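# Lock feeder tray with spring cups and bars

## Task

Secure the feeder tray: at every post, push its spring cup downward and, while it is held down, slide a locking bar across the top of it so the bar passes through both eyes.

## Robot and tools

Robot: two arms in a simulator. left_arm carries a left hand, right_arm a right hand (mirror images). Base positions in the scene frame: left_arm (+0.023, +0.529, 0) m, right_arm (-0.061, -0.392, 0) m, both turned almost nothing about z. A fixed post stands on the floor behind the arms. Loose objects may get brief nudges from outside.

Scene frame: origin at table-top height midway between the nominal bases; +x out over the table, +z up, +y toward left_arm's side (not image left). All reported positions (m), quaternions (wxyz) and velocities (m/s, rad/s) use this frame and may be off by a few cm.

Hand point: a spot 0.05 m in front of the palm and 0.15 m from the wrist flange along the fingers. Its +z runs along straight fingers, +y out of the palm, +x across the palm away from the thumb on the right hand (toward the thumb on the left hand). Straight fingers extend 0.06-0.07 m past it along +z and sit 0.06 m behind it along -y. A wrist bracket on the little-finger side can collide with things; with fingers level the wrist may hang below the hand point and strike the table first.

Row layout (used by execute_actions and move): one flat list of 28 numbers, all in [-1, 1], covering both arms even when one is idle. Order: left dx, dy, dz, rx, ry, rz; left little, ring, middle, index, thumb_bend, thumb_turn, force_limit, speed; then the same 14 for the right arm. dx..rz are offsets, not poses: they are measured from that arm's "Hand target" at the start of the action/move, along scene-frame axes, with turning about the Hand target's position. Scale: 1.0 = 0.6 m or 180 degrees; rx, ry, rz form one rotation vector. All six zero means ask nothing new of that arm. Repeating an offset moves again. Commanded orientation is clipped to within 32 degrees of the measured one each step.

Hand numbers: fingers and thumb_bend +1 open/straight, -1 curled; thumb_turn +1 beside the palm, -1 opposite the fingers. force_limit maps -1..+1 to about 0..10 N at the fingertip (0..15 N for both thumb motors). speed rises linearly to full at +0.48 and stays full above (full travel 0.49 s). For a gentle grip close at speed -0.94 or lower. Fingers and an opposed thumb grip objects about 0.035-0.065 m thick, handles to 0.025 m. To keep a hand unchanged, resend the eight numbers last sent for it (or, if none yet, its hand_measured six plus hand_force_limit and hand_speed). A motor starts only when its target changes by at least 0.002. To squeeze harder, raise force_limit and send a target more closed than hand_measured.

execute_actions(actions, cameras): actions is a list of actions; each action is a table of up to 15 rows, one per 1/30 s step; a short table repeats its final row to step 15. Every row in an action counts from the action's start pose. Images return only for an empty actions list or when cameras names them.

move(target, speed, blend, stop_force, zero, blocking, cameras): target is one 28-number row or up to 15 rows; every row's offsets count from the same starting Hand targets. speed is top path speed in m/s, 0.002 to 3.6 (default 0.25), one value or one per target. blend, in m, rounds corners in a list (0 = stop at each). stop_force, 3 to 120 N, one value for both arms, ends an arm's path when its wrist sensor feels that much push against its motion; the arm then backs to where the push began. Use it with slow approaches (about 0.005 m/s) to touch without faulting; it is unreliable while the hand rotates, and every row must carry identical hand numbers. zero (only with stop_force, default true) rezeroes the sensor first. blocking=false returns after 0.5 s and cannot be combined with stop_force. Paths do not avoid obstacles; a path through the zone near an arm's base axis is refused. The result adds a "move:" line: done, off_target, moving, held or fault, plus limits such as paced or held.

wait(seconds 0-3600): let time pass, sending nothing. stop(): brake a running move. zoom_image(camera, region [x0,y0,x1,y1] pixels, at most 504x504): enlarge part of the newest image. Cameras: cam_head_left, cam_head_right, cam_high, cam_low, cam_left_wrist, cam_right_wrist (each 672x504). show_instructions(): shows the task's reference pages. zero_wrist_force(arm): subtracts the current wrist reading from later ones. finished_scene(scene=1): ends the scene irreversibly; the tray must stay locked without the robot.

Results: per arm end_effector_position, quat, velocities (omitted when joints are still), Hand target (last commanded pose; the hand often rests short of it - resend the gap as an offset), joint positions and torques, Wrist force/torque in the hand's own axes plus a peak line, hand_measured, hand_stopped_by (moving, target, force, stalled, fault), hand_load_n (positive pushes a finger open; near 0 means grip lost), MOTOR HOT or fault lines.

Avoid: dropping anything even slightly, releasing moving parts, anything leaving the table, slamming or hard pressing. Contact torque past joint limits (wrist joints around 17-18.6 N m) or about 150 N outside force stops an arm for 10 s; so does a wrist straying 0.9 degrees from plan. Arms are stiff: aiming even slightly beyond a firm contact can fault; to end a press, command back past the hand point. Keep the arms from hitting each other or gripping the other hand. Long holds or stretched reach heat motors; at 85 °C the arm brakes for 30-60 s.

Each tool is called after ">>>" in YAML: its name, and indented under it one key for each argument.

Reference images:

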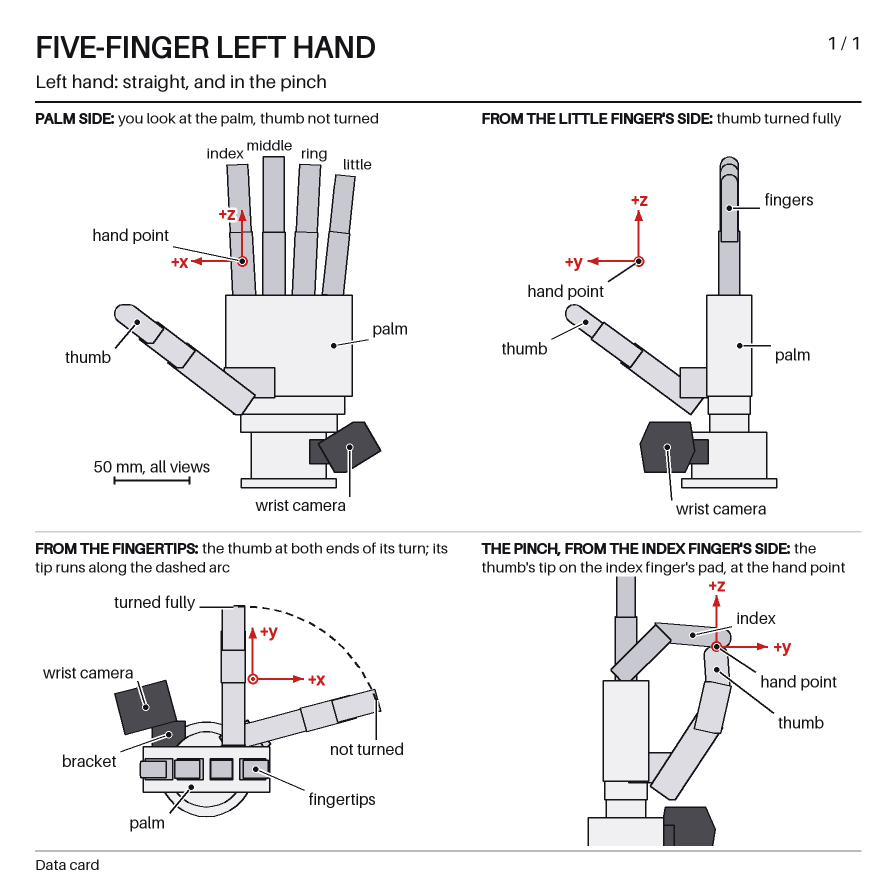

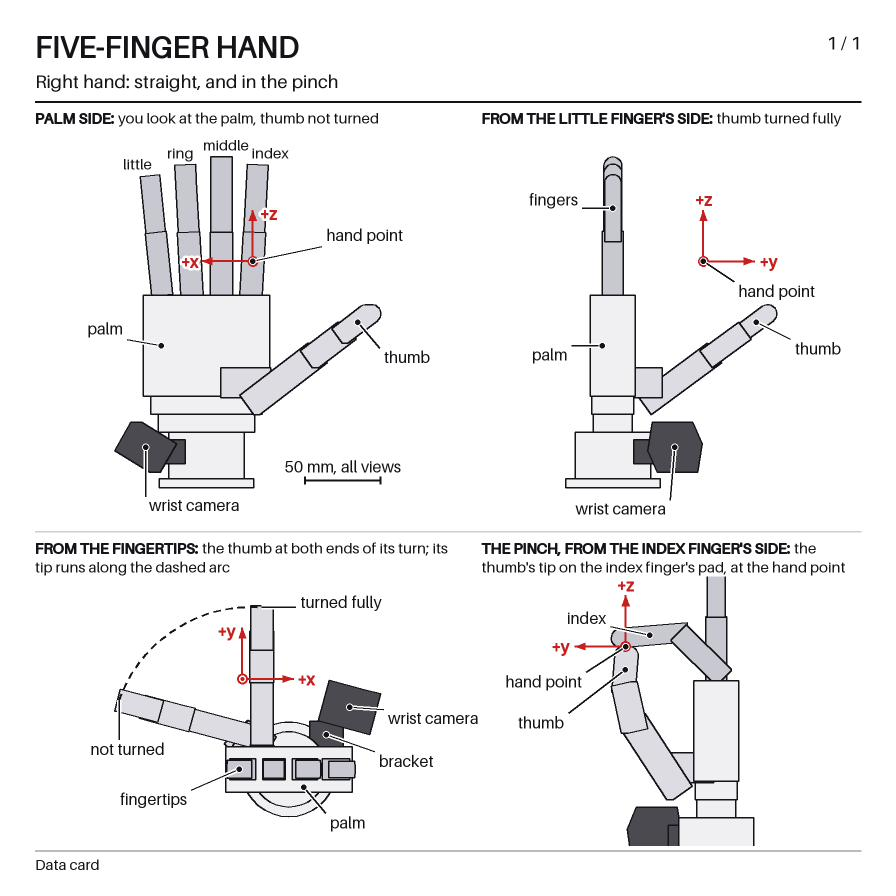

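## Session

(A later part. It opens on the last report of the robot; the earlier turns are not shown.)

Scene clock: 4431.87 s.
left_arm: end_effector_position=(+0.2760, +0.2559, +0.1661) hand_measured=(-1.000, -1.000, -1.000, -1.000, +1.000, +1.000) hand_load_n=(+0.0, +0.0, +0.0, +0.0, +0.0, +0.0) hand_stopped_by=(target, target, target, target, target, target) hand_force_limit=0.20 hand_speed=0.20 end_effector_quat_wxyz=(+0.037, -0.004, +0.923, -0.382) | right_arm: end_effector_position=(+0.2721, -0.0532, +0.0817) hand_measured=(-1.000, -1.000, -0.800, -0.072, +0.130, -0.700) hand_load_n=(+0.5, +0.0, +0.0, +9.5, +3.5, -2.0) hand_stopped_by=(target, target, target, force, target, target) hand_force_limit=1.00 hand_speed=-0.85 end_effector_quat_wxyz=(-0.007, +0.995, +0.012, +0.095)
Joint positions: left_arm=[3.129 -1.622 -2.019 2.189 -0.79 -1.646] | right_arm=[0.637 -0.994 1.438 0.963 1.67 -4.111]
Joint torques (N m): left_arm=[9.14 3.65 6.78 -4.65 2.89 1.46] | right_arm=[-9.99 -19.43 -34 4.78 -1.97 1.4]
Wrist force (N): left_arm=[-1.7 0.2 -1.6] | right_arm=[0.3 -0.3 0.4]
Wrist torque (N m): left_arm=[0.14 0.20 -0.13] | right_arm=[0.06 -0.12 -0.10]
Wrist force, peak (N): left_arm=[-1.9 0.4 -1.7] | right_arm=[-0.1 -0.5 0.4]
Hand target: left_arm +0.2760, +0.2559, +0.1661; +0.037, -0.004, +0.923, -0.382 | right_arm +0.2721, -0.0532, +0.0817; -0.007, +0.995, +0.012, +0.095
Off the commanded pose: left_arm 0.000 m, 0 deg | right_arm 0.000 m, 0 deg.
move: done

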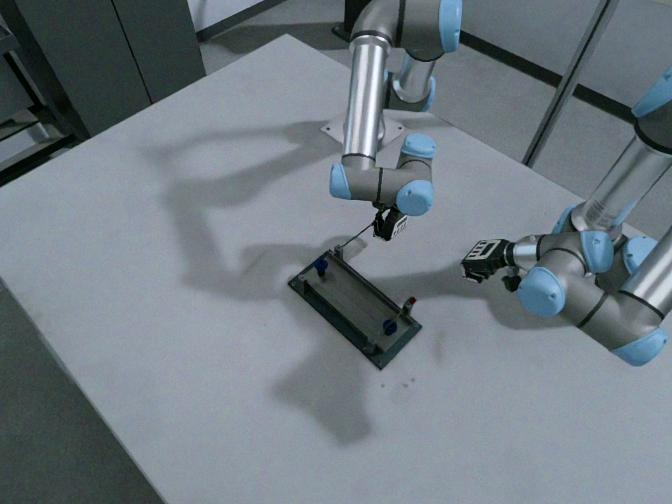

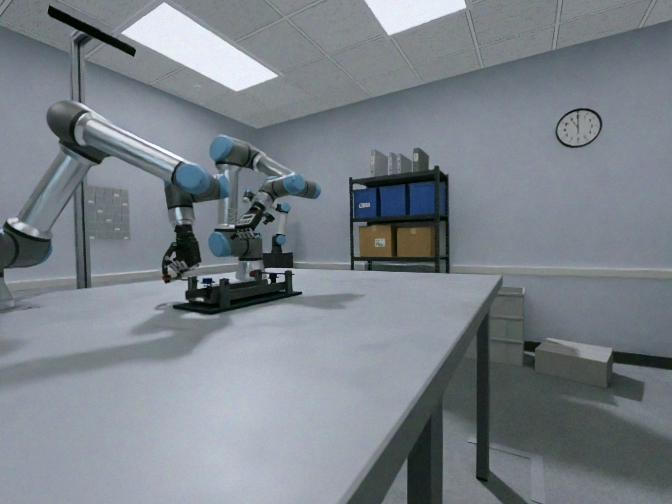

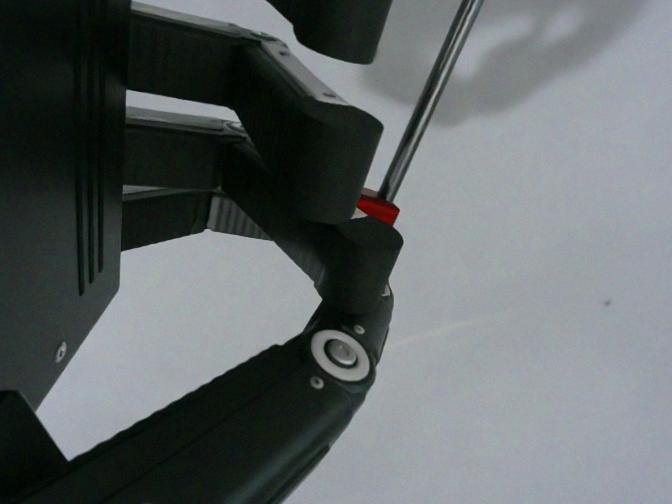

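>>> move:
  target: [0,0,0,0,0,0,-1,-1,-1,-1,1,1,0.2,0.2,0,-0.0075,0,0,0,0,-1,-1,-0.8,-0.6,0.13,-0.7,1.0,-0.85]
  speed: 0.02
  cameras: ["cam_high","cam_low","cam_head_right","cam_head_left"]

>>> zoom_image:
  camera: "cam_high"
  region: [320, 235, 352, 259]

>>> zoom_image:
  camera: "cam_high"
  region: [345, 215, 377, 239]

>>> zoom_image:
  camera: "cam_head_right"
  region: [340, 310, 440, 460]

Scene clock: 4454.27 s.
left_arm: end_effector_position=(+0.2760, +0.2559, +0.1661) hand_measured=(-1.000, -1.000, -1.000, -1.000, +1.000, +1.000) hand_load_n=(+0.5, +0.0, +0.0, +0.0, +0.0, +0.0) hand_stopped_by=(target, target, target, target, target, target) hand_force_limit=0.20 hand_speed=0.20 end_effector_quat_wxyz=(+0.037, -0.004, +0.923, -0.382) | right_arm: end_effector_position=(+0.2721, -0.0576, +0.0817) hand_measured=(-1.000, -1.000, -0.800, -0.072, +0.130, -0.700) hand_load_n=(+0.0, +0.0, +0.0, +9.5, +4.0, -2.0) hand_stopped_by=(target, target, target, force, target, target) hand_force_limit=1.00 hand_speed=-0.85 end_effector_quat_wxyz=(-0.007, +0.995, +0.012, +0.095)
Joint positions: left_arm=[3.129 -1.622 -2.019 2.189 -0.79 -1.646] | right_arm=[0.63 -1.001 1.45 0.958 1.669 -4.118]
Joint torques (N m): left_arm=[7.91 3.46 6.79 -4.58 3.02 1.47] | right_arm=[-8.91 -54.34 -1.23 0.43 -2.02 -1.54]
Wrist force (N): left_arm=[-1.8 0.4 -1.7] | right_arm=[-0.1 -0.5 0.4]
Wrist torque (N m): left_arm=[0.17 0.21 -0.14] | right_arm=[0.04 -0.09 -0.10]
Wrist force, peak (N): left_arm=[-1.8 0.1 -1.8] | right_arm=[0.3 -0.5 0.5]
Hand target: left_arm +0.2760, +0.2559, +0.1661; +0.037, -0.004, +0.923, -0.382 | right_arm +0.2721, -0.0577, +0.0817; -0.007, +0.995, +0.012, +0.095
Off the commanded pose: left_arm 0.000 m, 0 deg | right_arm 0.000 m, 0 deg.
move: done
Images, in order (width x height): cam_head_left 672x504, cam_head_right 672x504, cam_high 672x504, cam_low 672x504.

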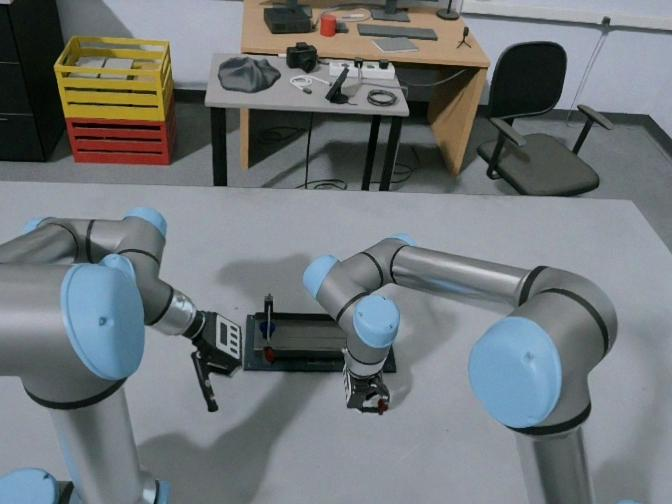

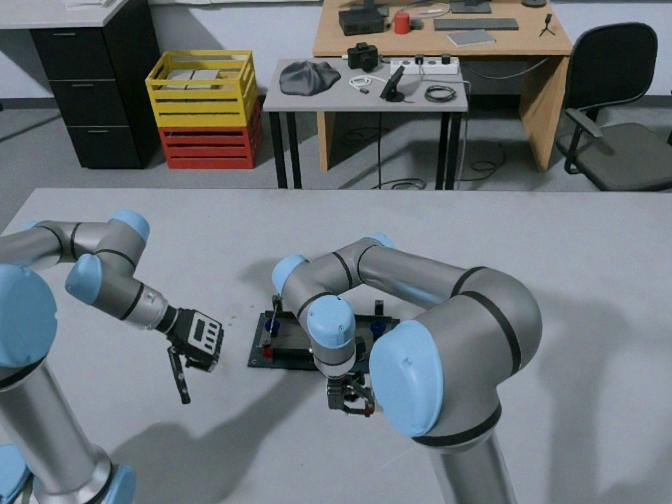

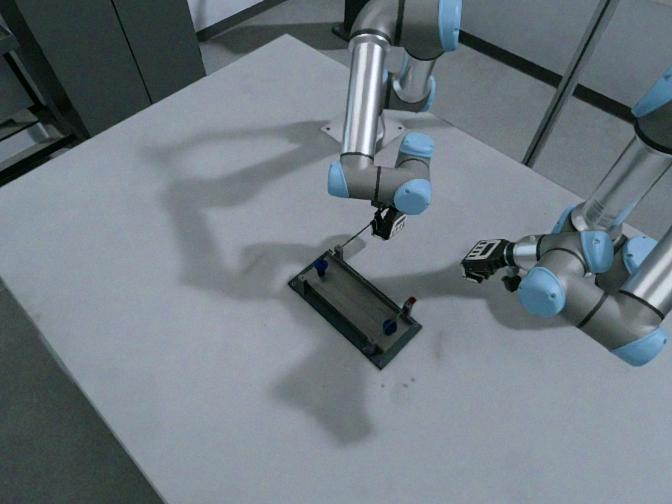

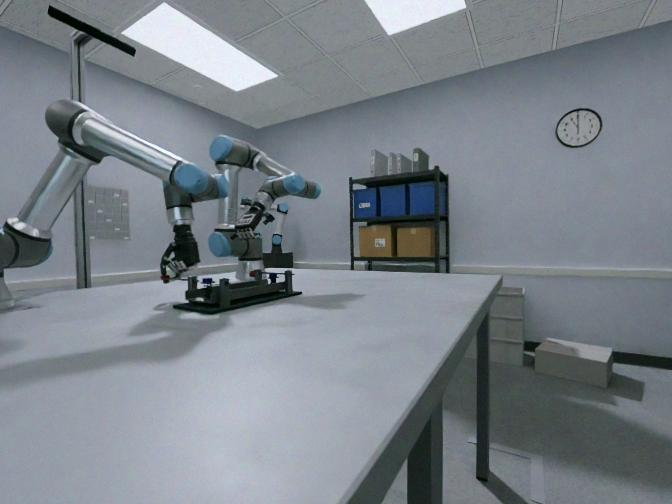

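Scaled by 15.750 from the camera's image (finer frame: 960x720).

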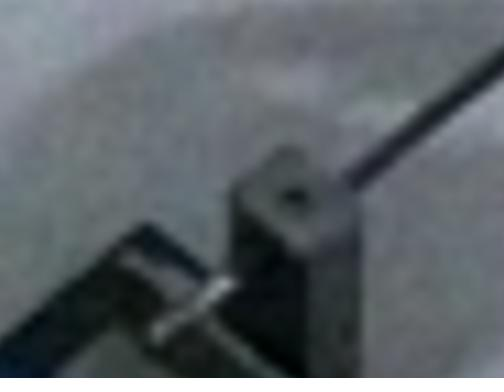

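Scaled by 15.750 from the camera's image (finer frame: 960x720).

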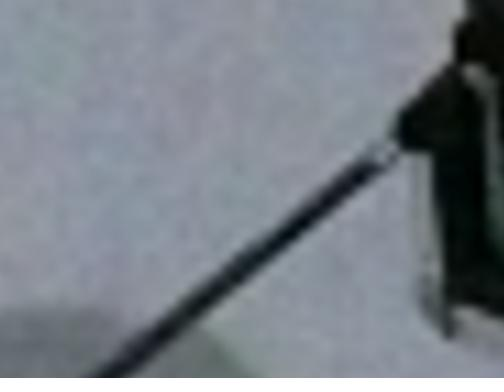

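Scaled by 3.360 from the camera's image (finer frame: 960x720).

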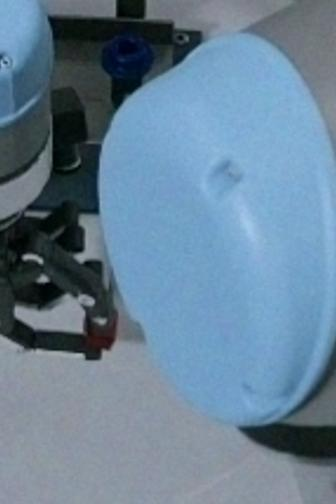

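>>> move:
  target: [0,0,0,0,0,0,-1,-1,-1,-1,1,1,0.2,0.2,0,-0.0017,0.002,0.0833,0,0,-1,-1,-0.8,-0.6,0.13,-0.7,1.0,-0.85]
  speed: 0.05
  cameras: ["cam_high","cam_low"]

>>> zoom_image:
  camera: "cam_high"
  region: [320, 235, 352, 259]

>>> zoom_image:
  camera: "cam_high"
  region: [345, 215, 377, 239]

>>> zoom_image:
  camera: "cam_low"
  region: [157, 260, 205, 296]

Scene clock: 4473.97 s.
left_arm: end_effector_position=(+0.2760, +0.2559, +0.1661) hand_measured=(-1.000, -1.000, -1.000, -1.000, +1.000, +1.000) hand_load_n=(+0.0, +0.0, +0.0, +0.0, +0.0, +0.0) hand_stopped_by=(target, target, target, target, target, target) hand_force_limit=0.20 hand_speed=0.20 end_effector_quat_wxyz=(+0.037, -0.004, +0.923, -0.382) | right_arm: end_effector_position=(+0.2721, -0.0588, +0.0829) hand_measured=(-1.000, -1.000, -0.800, -0.072, +0.130, -0.700) hand_load_n=(+0.0, +0.0, +0.0, +9.5, +4.0, -2.0) hand_stopped_by=(target, target, target, force, target, target) hand_force_limit=1.00 hand_speed=-0.85 end_effector_quat_wxyz=(-0.136, +0.986, -0.001, +0.096)
Joint positions: left_arm=[3.129 -1.622 -2.019 2.189 -0.79 -1.646] | right_arm=[0.503 -1.142 1.614 0.797 1.425 -4.189]
Joint torques (N m): left_arm=[8.39 4.05 8.36 -4.74 2.79 1.37] | right_arm=[-9.86 -49.34 -0.86 0.16 -2.43 -1.72]
Wrist force (N): left_arm=[-1.6 0.4 -1.6] | right_arm=[-0.2 0.5 0.3]
Wrist torque (N m): left_arm=[0.16 0.19 -0.13] | right_arm=[0.21 -0.08 0.04]
Wrist force, peak (N): left_arm=[-2.0 0.3 -1.7] | right_arm=[-0.7 -0.1 0.5]
Hand target: left_arm +0.2760, +0.2559, +0.1661; +0.037, -0.004, +0.923, -0.382 | right_arm +0.2721, -0.0588, +0.0829; -0.137, +0.986, -0.001, +0.096
Off the commanded pose: left_arm 0.000 m, 0 deg | right_arm 0.000 m, 0 deg.
move: done

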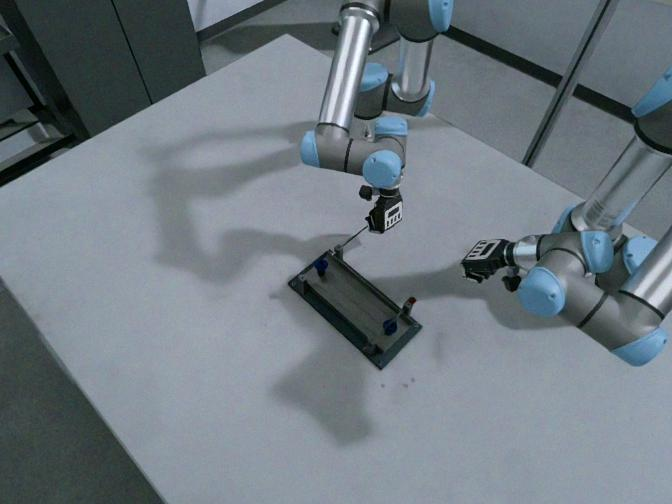

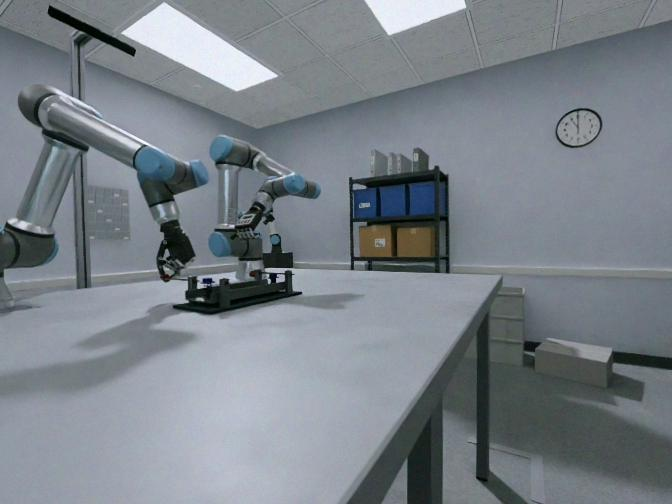

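Scaled by 15.750 from the camera's image (finer frame: 960x720).

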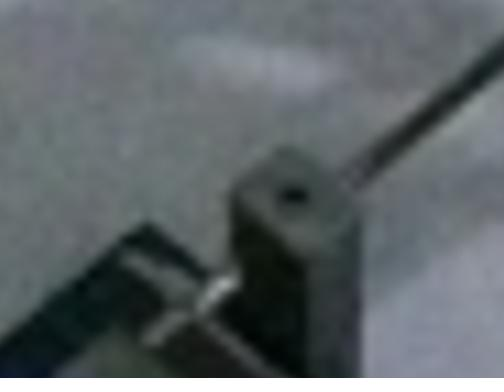

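Scaled by 15.750 from the camera's image (finer frame: 960x720).

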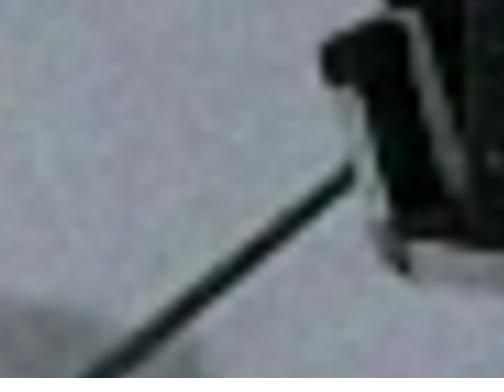

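Scaled by 10.500 from the camera's image (finer frame: 960x720).

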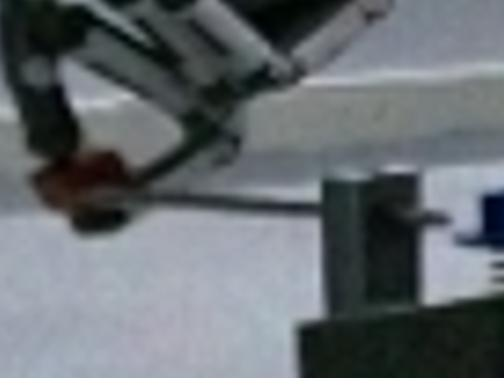

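>>> move:
  target: [0,0,0,0,0,0,-1,-1,-1,-1,1,1,0.2,0.2,0,-0.0005,0.0023,0.0833,0,0,-1,-1,-0.8,-0.6,0.13,-0.7,1.0,-0.85]
  speed: 0.05
  cameras: ["cam_high","cam_low"]

>>> zoom_image:
  camera: "cam_high"
  region: [320, 215, 376, 257]

>>> zoom_image:
  camera: "cam_low"
  region: [157, 260, 205, 296]

Scene clock: 4490.67 s.
left_arm: end_effector_position=(+0.2760, +0.2559, +0.1661) hand_measured=(-1.000, -1.000, -1.000, -1.000, +1.000, +1.000) hand_load_n=(+0.0, +0.5, +0.0, +0.0, +0.0, -0.5) hand_stopped_by=(target, target, target, target, target, target) hand_force_limit=0.20 hand_speed=0.20 end_effector_quat_wxyz=(+0.037, -0.004, +0.923, -0.382) | right_arm: end_effector_position=(+0.2721, -0.0591, +0.0843) hand_measured=(-1.000, -1.000, -0.800, -0.072, +0.130, -0.700) hand_load_n=(+0.0, +0.0, +0.0, +9.0, +4.0, -1.5) hand_stopped_by=(target, target, target, force, target, target) hand_force_limit=1.00 hand_speed=-0.85 end_effector_quat_wxyz=(-0.264, +0.960, -0.013, +0.095)
Joint positions: left_arm=[3.129 -1.622 -2.019 2.189 -0.79 -1.646] | right_arm=[0.354 -1.246 1.769 0.654 1.15 -4.249]
Joint torques (N m): left_arm=[8.31 3.4 5.95 -4.77 2.97 1.48] | right_arm=[-9.26 -43.67 -0.04 0.23 -3.16 -1.7]
Wrist force (N): left_arm=[-1.8 0.1 -1.6] | right_arm=[-0.4 0.8 0.2]
Wrist torque (N m): left_arm=[0.12 0.22 -0.14] | right_arm=[0.31 -0.05 0.02]
Wrist force, peak (N): left_arm=[-1.8 0.4 -1.8] | right_arm=[-0.7 1.0 0.3]
Hand target: left_arm +0.2760, +0.2559, +0.1661; +0.037, -0.004, +0.923, -0.382 | right_arm +0.2721, -0.0591, +0.0843; -0.264, +0.960, -0.013, +0.095
Off the commanded pose: left_arm 0.000 m, 0 deg | right_arm 0.000 m, 0 deg.
move: done

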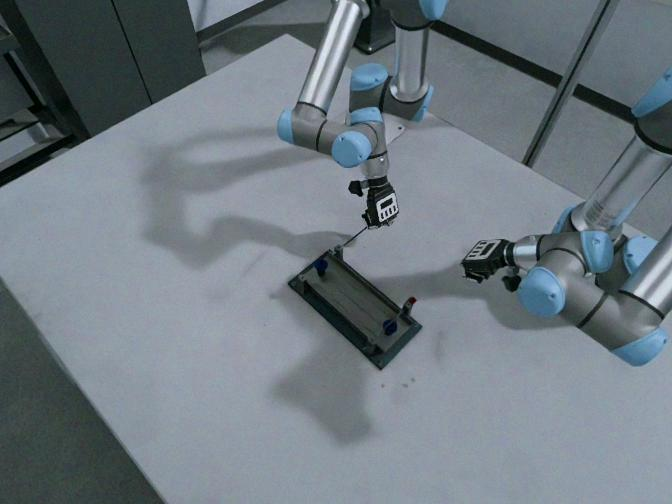

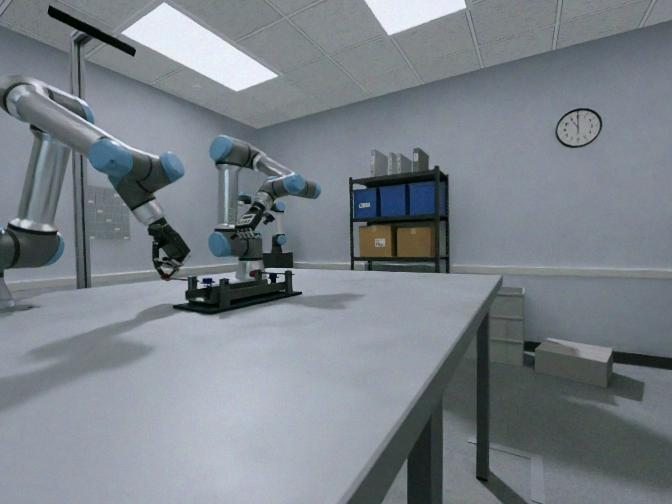

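Scaled by 9.000 from the camera's image (finer frame: 960x720).

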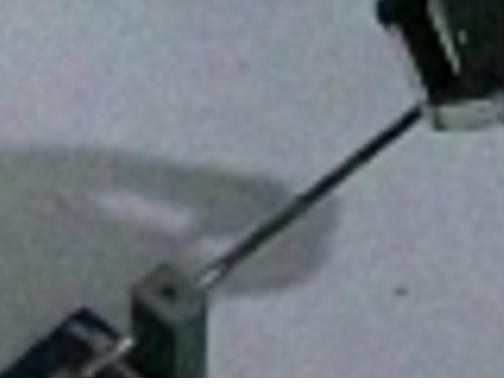

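Scaled by 10.500 from the camera's image (finer frame: 960x720).

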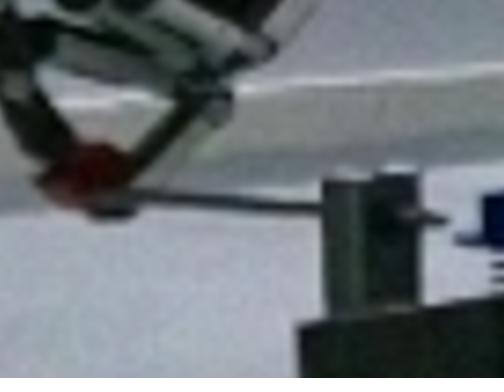

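>>> move:
  target: [0,0,0,0,0,0,-1,-1,-1,-1,1,1,0.2,0.2,0,-0.0015,0.0023,0.0833,0,0,-1,-1,-0.8,-0.6,0.13,-0.7,1.0,-0.85]
  speed: 0.05
  cameras: ["cam_high","cam_low","cam_head_left","cam_head_right"]

>>> zoom_image:
  camera: "cam_high"
  region: [320, 215, 376, 257]

>>> zoom_image:
  camera: "cam_low"
  region: [157, 260, 205, 296]

Scene clock: 4502.13 s.
left_arm: end_effector_position=(+0.2760, +0.2559, +0.1661) hand_measured=(-1.000, -1.000, -1.000, -1.000, +1.000, +1.000) hand_load_n=(+0.0, +0.0, +0.0, +0.0, +0.0, +0.0) hand_stopped_by=(target, target, target, target, target, target) hand_force_limit=0.20 hand_speed=0.20 end_effector_quat_wxyz=(+0.037, -0.004, +0.923, -0.382) | right_arm: end_effector_position=(+0.2721, -0.0600, +0.0857) hand_measured=(-1.000, -1.000, -0.800, -0.072, +0.130, -0.700) hand_load_n=(+0.0, +0.0, +0.0, +9.0, +4.0, -1.0) hand_stopped_by=(target, target, target, force, target, target) hand_force_limit=1.00 hand_speed=-0.85 end_effector_quat_wxyz=(-0.387, +0.917, -0.026, +0.092)
Joint positions: left_arm=[3.129 -1.622 -2.019 2.189 -0.79 -1.646] | right_arm=[0.189 -1.298 1.911 0.525 0.853 -4.307]
Joint torques (N m): left_arm=[8.06 3.57 7.21 -4.58 2.95 1.39] | right_arm=[-9.47 -40.1 0.39 0.05 -3.38 -1.77]
Wrist force (N): left_arm=[-1.6 0.4 -1.6] | right_arm=[-0.2 1.3 0.4]
Wrist torque (N m): left_arm=[0.16 0.20 -0.14] | right_arm=[0.42 -0.10 0.03]
Wrist force, peak (N): left_arm=[-2.0 0.3 -1.6] | right_arm=[-0.4 1.6 0.5]
Hand target: left_arm +0.2760, +0.2559, +0.1661; +0.037, -0.004, +0.923, -0.382 | right_arm +0.2721, -0.0600, +0.0857; -0.387, +0.917, -0.026, +0.092
Off the commanded pose: left_arm 0.000 m, 0 deg | right_arm 0.000 m, 0 deg.
move: done
Images, in order (width x height): cam_head_left 672x504, cam_head_right 672x504, cam_high 672x504, cam_low 672x504.

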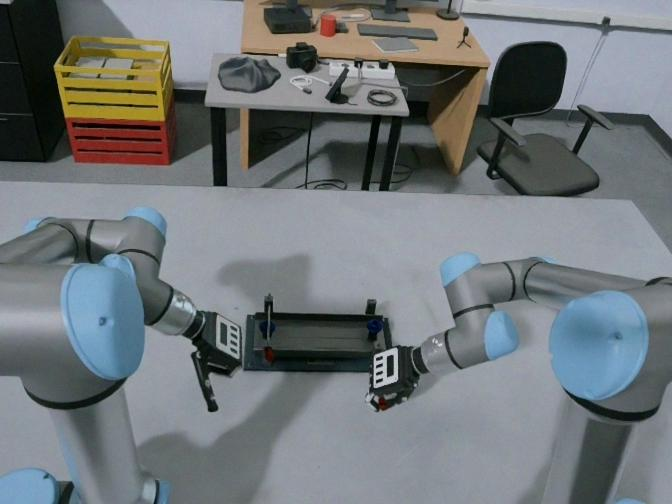

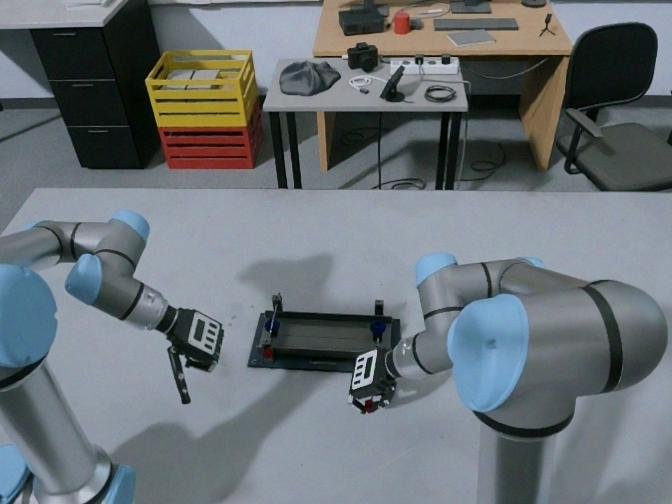

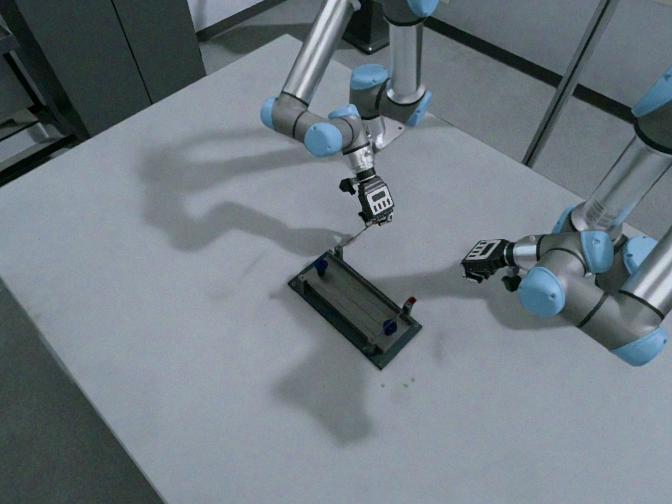

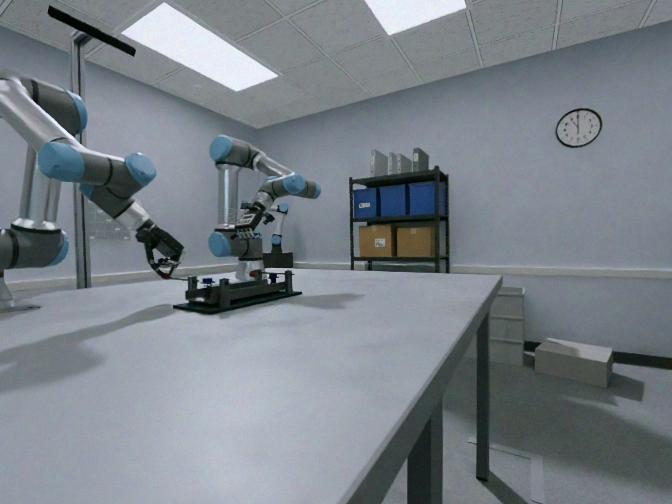

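Scaled by 9.000 from the camera's image (finer frame: 960x720).

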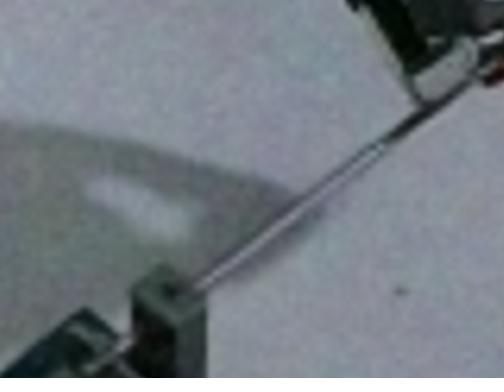

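Scaled by 10.500 from the camera's image (finer frame: 960x720).

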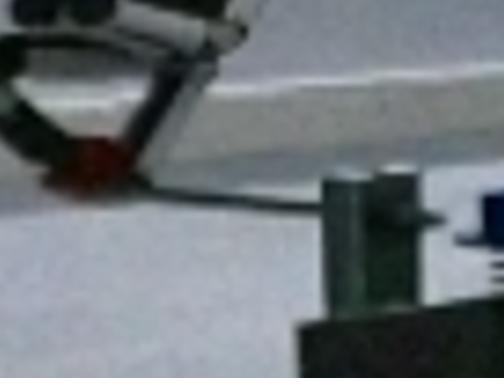

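>>> move:
  target: [0,0,0,0,0,0,-1,-1,-1,-1,1,1,0.2,0.2,0,-0.0055,-0.0022,0,0,0,-1,-1,-0.8,-0.6,0.13,-0.7,1.0,-0.85]
  speed: 0.02
  cameras: ["cam_high","cam_low","cam_right_wrist"]

>>> zoom_image:
  camera: "cam_high"
  region: [320, 215, 376, 257]

>>> zoom_image:
  camera: "cam_low"
  region: [157, 260, 205, 296]

Scene clock: 4513.37 s.
left_arm: end_effector_position=(+0.2760, +0.2559, +0.1661) hand_measured=(-1.000, -1.000, -1.000, -1.000, +1.000, +1.000) hand_load_n=(+0.0, +0.0, +0.0, +0.0, +0.0, +0.0) hand_stopped_by=(target, target, target, target, target, target) hand_force_limit=0.20 hand_speed=0.20 end_effector_quat_wxyz=(+0.037, -0.004, +0.923, -0.382) | right_arm: end_effector_position=(+0.2721, -0.0632, +0.0844) hand_measured=(-1.000, -1.000, -0.800, -0.072, +0.130, -0.700) hand_load_n=(+0.0, +0.0, +0.0, +9.0, +4.0, -1.5) hand_stopped_by=(target, target, target, force, target, target) hand_force_limit=1.00 hand_speed=-0.85 end_effector_quat_wxyz=(-0.387, +0.917, -0.026, +0.092)
Joint positions: left_arm=[3.129 -1.622 -2.019 2.189 -0.79 -1.646] | right_arm=[0.179 -1.299 1.918 0.526 0.848 -4.318]
Joint torques (N m): left_arm=[7.42 3.56 7.98 -4.75 3 1.3] | right_arm=[-10.22 -39.87 -0.52 4.05 -3.42 -1.79]
Wrist force (N): left_arm=[-1.7 0.3 -1.4] | right_arm=[-0.7 1.1 0.2]
Wrist torque (N m): left_arm=[0.14 0.21 -0.13] | right_arm=[0.41 -0.06 0.02]
Wrist force, peak (N): left_arm=[-1.9 0.4 -1.6] | right_arm=[-0.1 1.7 0.4]
Hand target: left_arm +0.2760, +0.2559, +0.1661; +0.037, -0.004, +0.923, -0.382 | right_arm +0.2721, -0.0633, +0.0843; -0.387, +0.917, -0.026, +0.092
Off the commanded pose: left_arm 0.000 m, 0 deg | right_arm 0.000 m, 0 deg.
move: done

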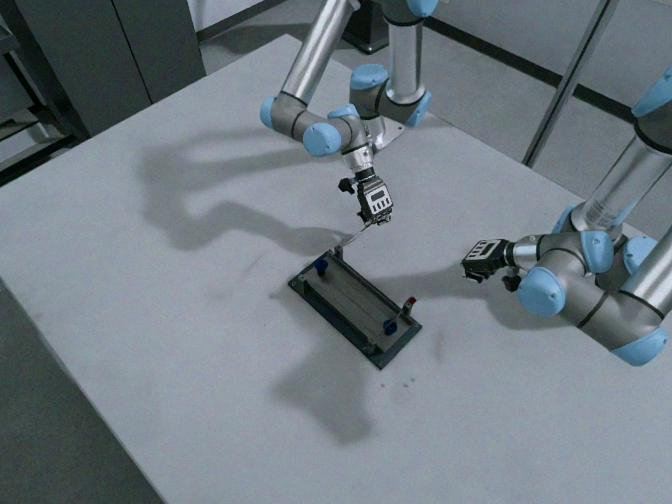

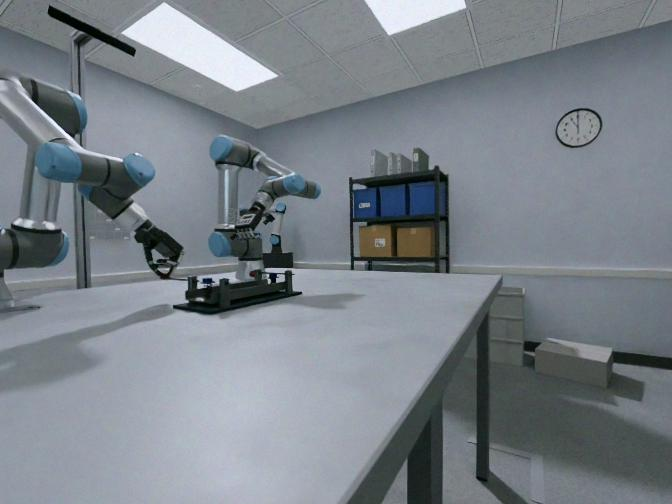

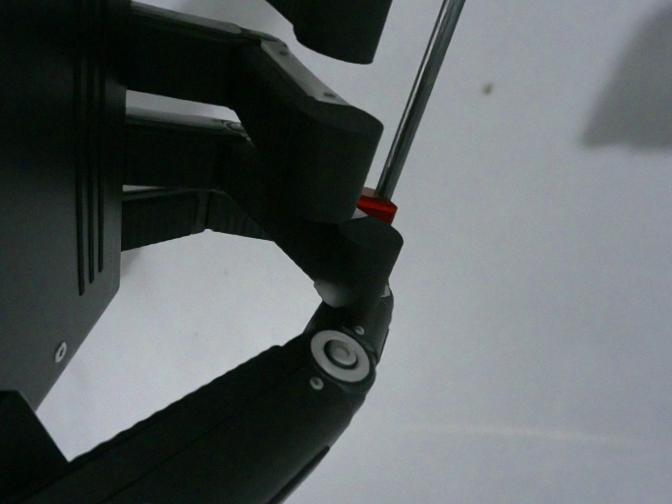

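Scaled by 9.000 from the camera's image (finer frame: 960x720).

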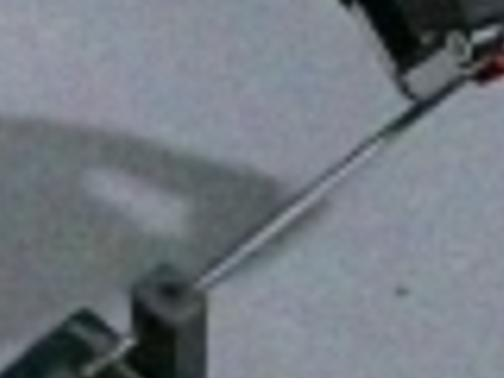

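Scaled by 10.500 from the camera's image (finer frame: 960x720).

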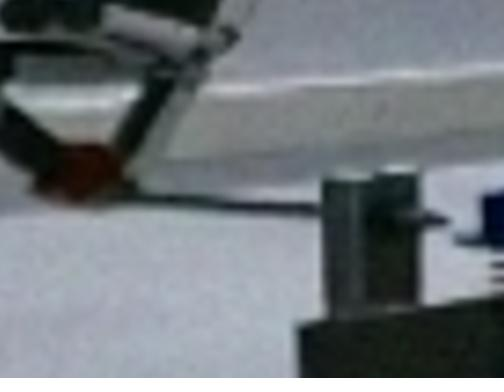

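>>> zoom_image:
  camera: "cam_high"
  region: [348, 216, 380, 240]

>>> zoom_image:
  camera: "cam_high"
  region: [320, 238, 352, 262]

>>> zoom_image:
  camera: "cam_high"
  region: [292, 262, 324, 286]

Scaled by 15.750 from the camera's image (finer frame: 960x720).

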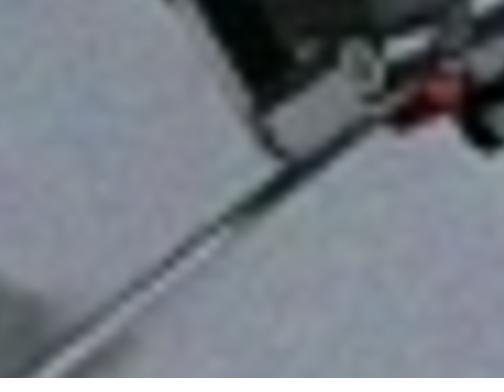

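Scaled by 15.750 from the camera's image (finer frame: 960x720).

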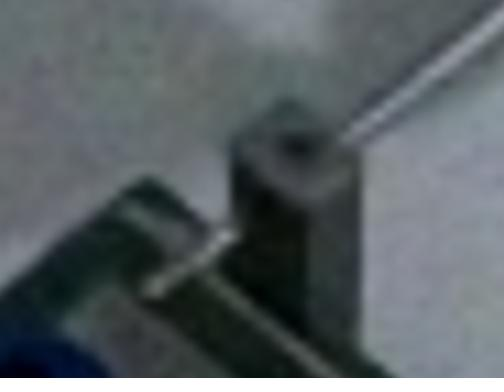

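Scaled by 15.750 from the camera's image (finer frame: 960x720).

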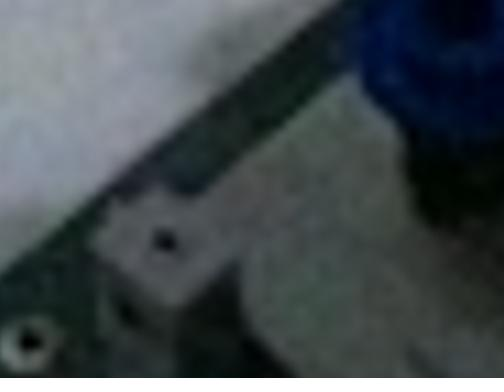

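>>> execute_actions:
  actions: []
  cameras: ["cam_head_left","cam_head_right","cam_left_wrist"]

>>> zoom_image:
  camera: "cam_head_left"
  region: [340, 300, 440, 420]

>>> zoom_image:
  camera: "cam_head_right"
  region: [330, 300, 430, 420]

Scene clock: 4539.77 s.
left_arm: end_effector_position=(+0.2760, +0.2559, +0.1661) hand_measured=(-1.000, -1.000, -1.000, -1.000, +1.000, +1.000) hand_load_n=(+0.0, +0.0, +0.0, +0.0, +0.0, +0.0) hand_stopped_by=(target, target, target, target, target, target) hand_force_limit=0.20 hand_speed=0.20 end_effector_quat_wxyz=(+0.037, -0.004, +0.923, -0.382) | right_arm: end_effector_position=(+0.2721, -0.0633, +0.0843) hand_measured=(-1.000, -1.000, -0.800, -0.072, +0.130, -0.700) hand_load_n=(+0.0, +0.0, +0.0, +9.5, +4.0, -1.5) hand_stopped_by=(target, target, target, force, target, target) hand_force_limit=1.00 hand_speed=-0.85 end_effector_quat_wxyz=(-0.387, +0.917, -0.026, +0.092)
Joint positions: left_arm=[3.129 -1.622 -2.019 2.189 -0.79 -1.646] | right_arm=[0.179 -1.299 1.918 0.526 0.848 -4.318]
Joint velocities: within noise
Joint torques (N m): left_arm=[8.62 4.04 8.34 -4.69 2.87 1.39] | right_arm=[-9.67 -39.37 0.15 4.03 -3.47 -1.87]
Wrist force (N): left_arm=[-1.7 0.1 -1.5] | right_arm=[-0.7 1.1 0.3]
Wrist torque (N m): left_arm=[0.12 0.21 -0.14] | right_arm=[0.40 -0.06 0.01]
Wrist force, peak (N): left_arm=[-1.8 0.2 -1.7] | right_arm=[-0.7 1.4 0.6]
Hand target: left_arm +0.2760, +0.2559, +0.1661; +0.037, -0.004, +0.923, -0.382 | right_arm +0.2721, -0.0633, +0.0843; -0.387, +0.917, -0.026, +0.092
Off the commanded pose: left_arm 0.000 m, 0 deg | right_arm 0.000 m, 0 deg.
Images, in order (width x height): cam_head_left 672x504, cam_head_right 672x504, cam_left_wrist 672x504.

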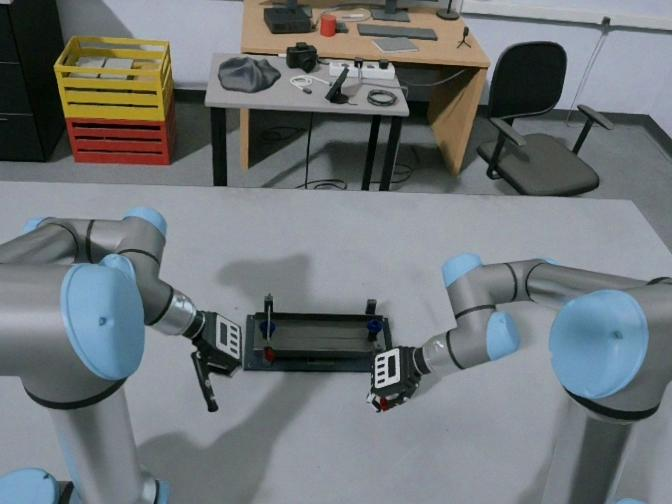

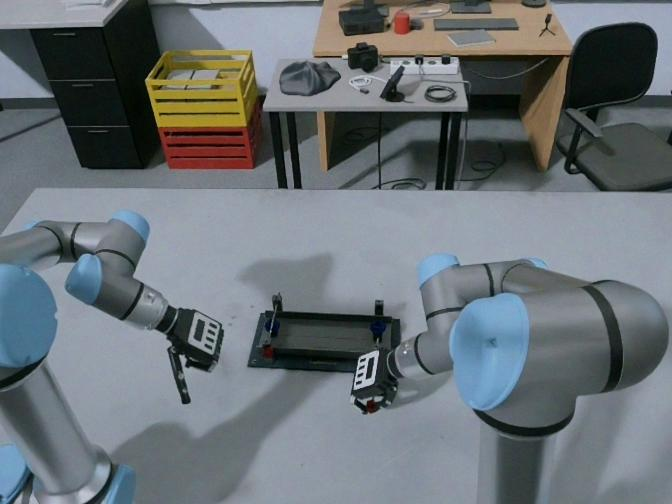

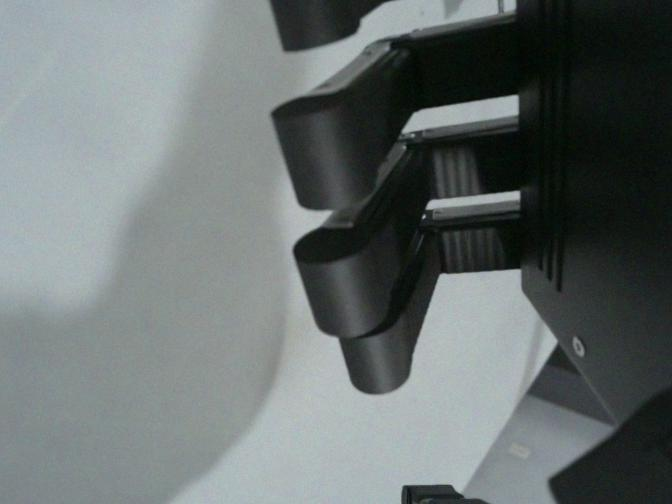

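Scaled by 4.200 from the camera's image (finer frame: 960x720).

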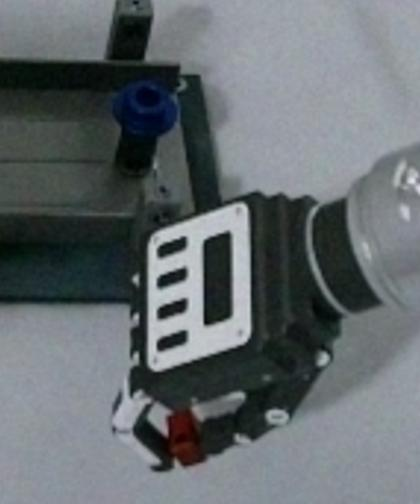

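Scaled by 4.200 from the camera's image (finer frame: 960x720).

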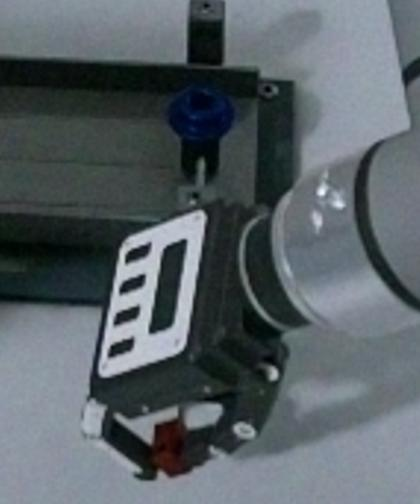

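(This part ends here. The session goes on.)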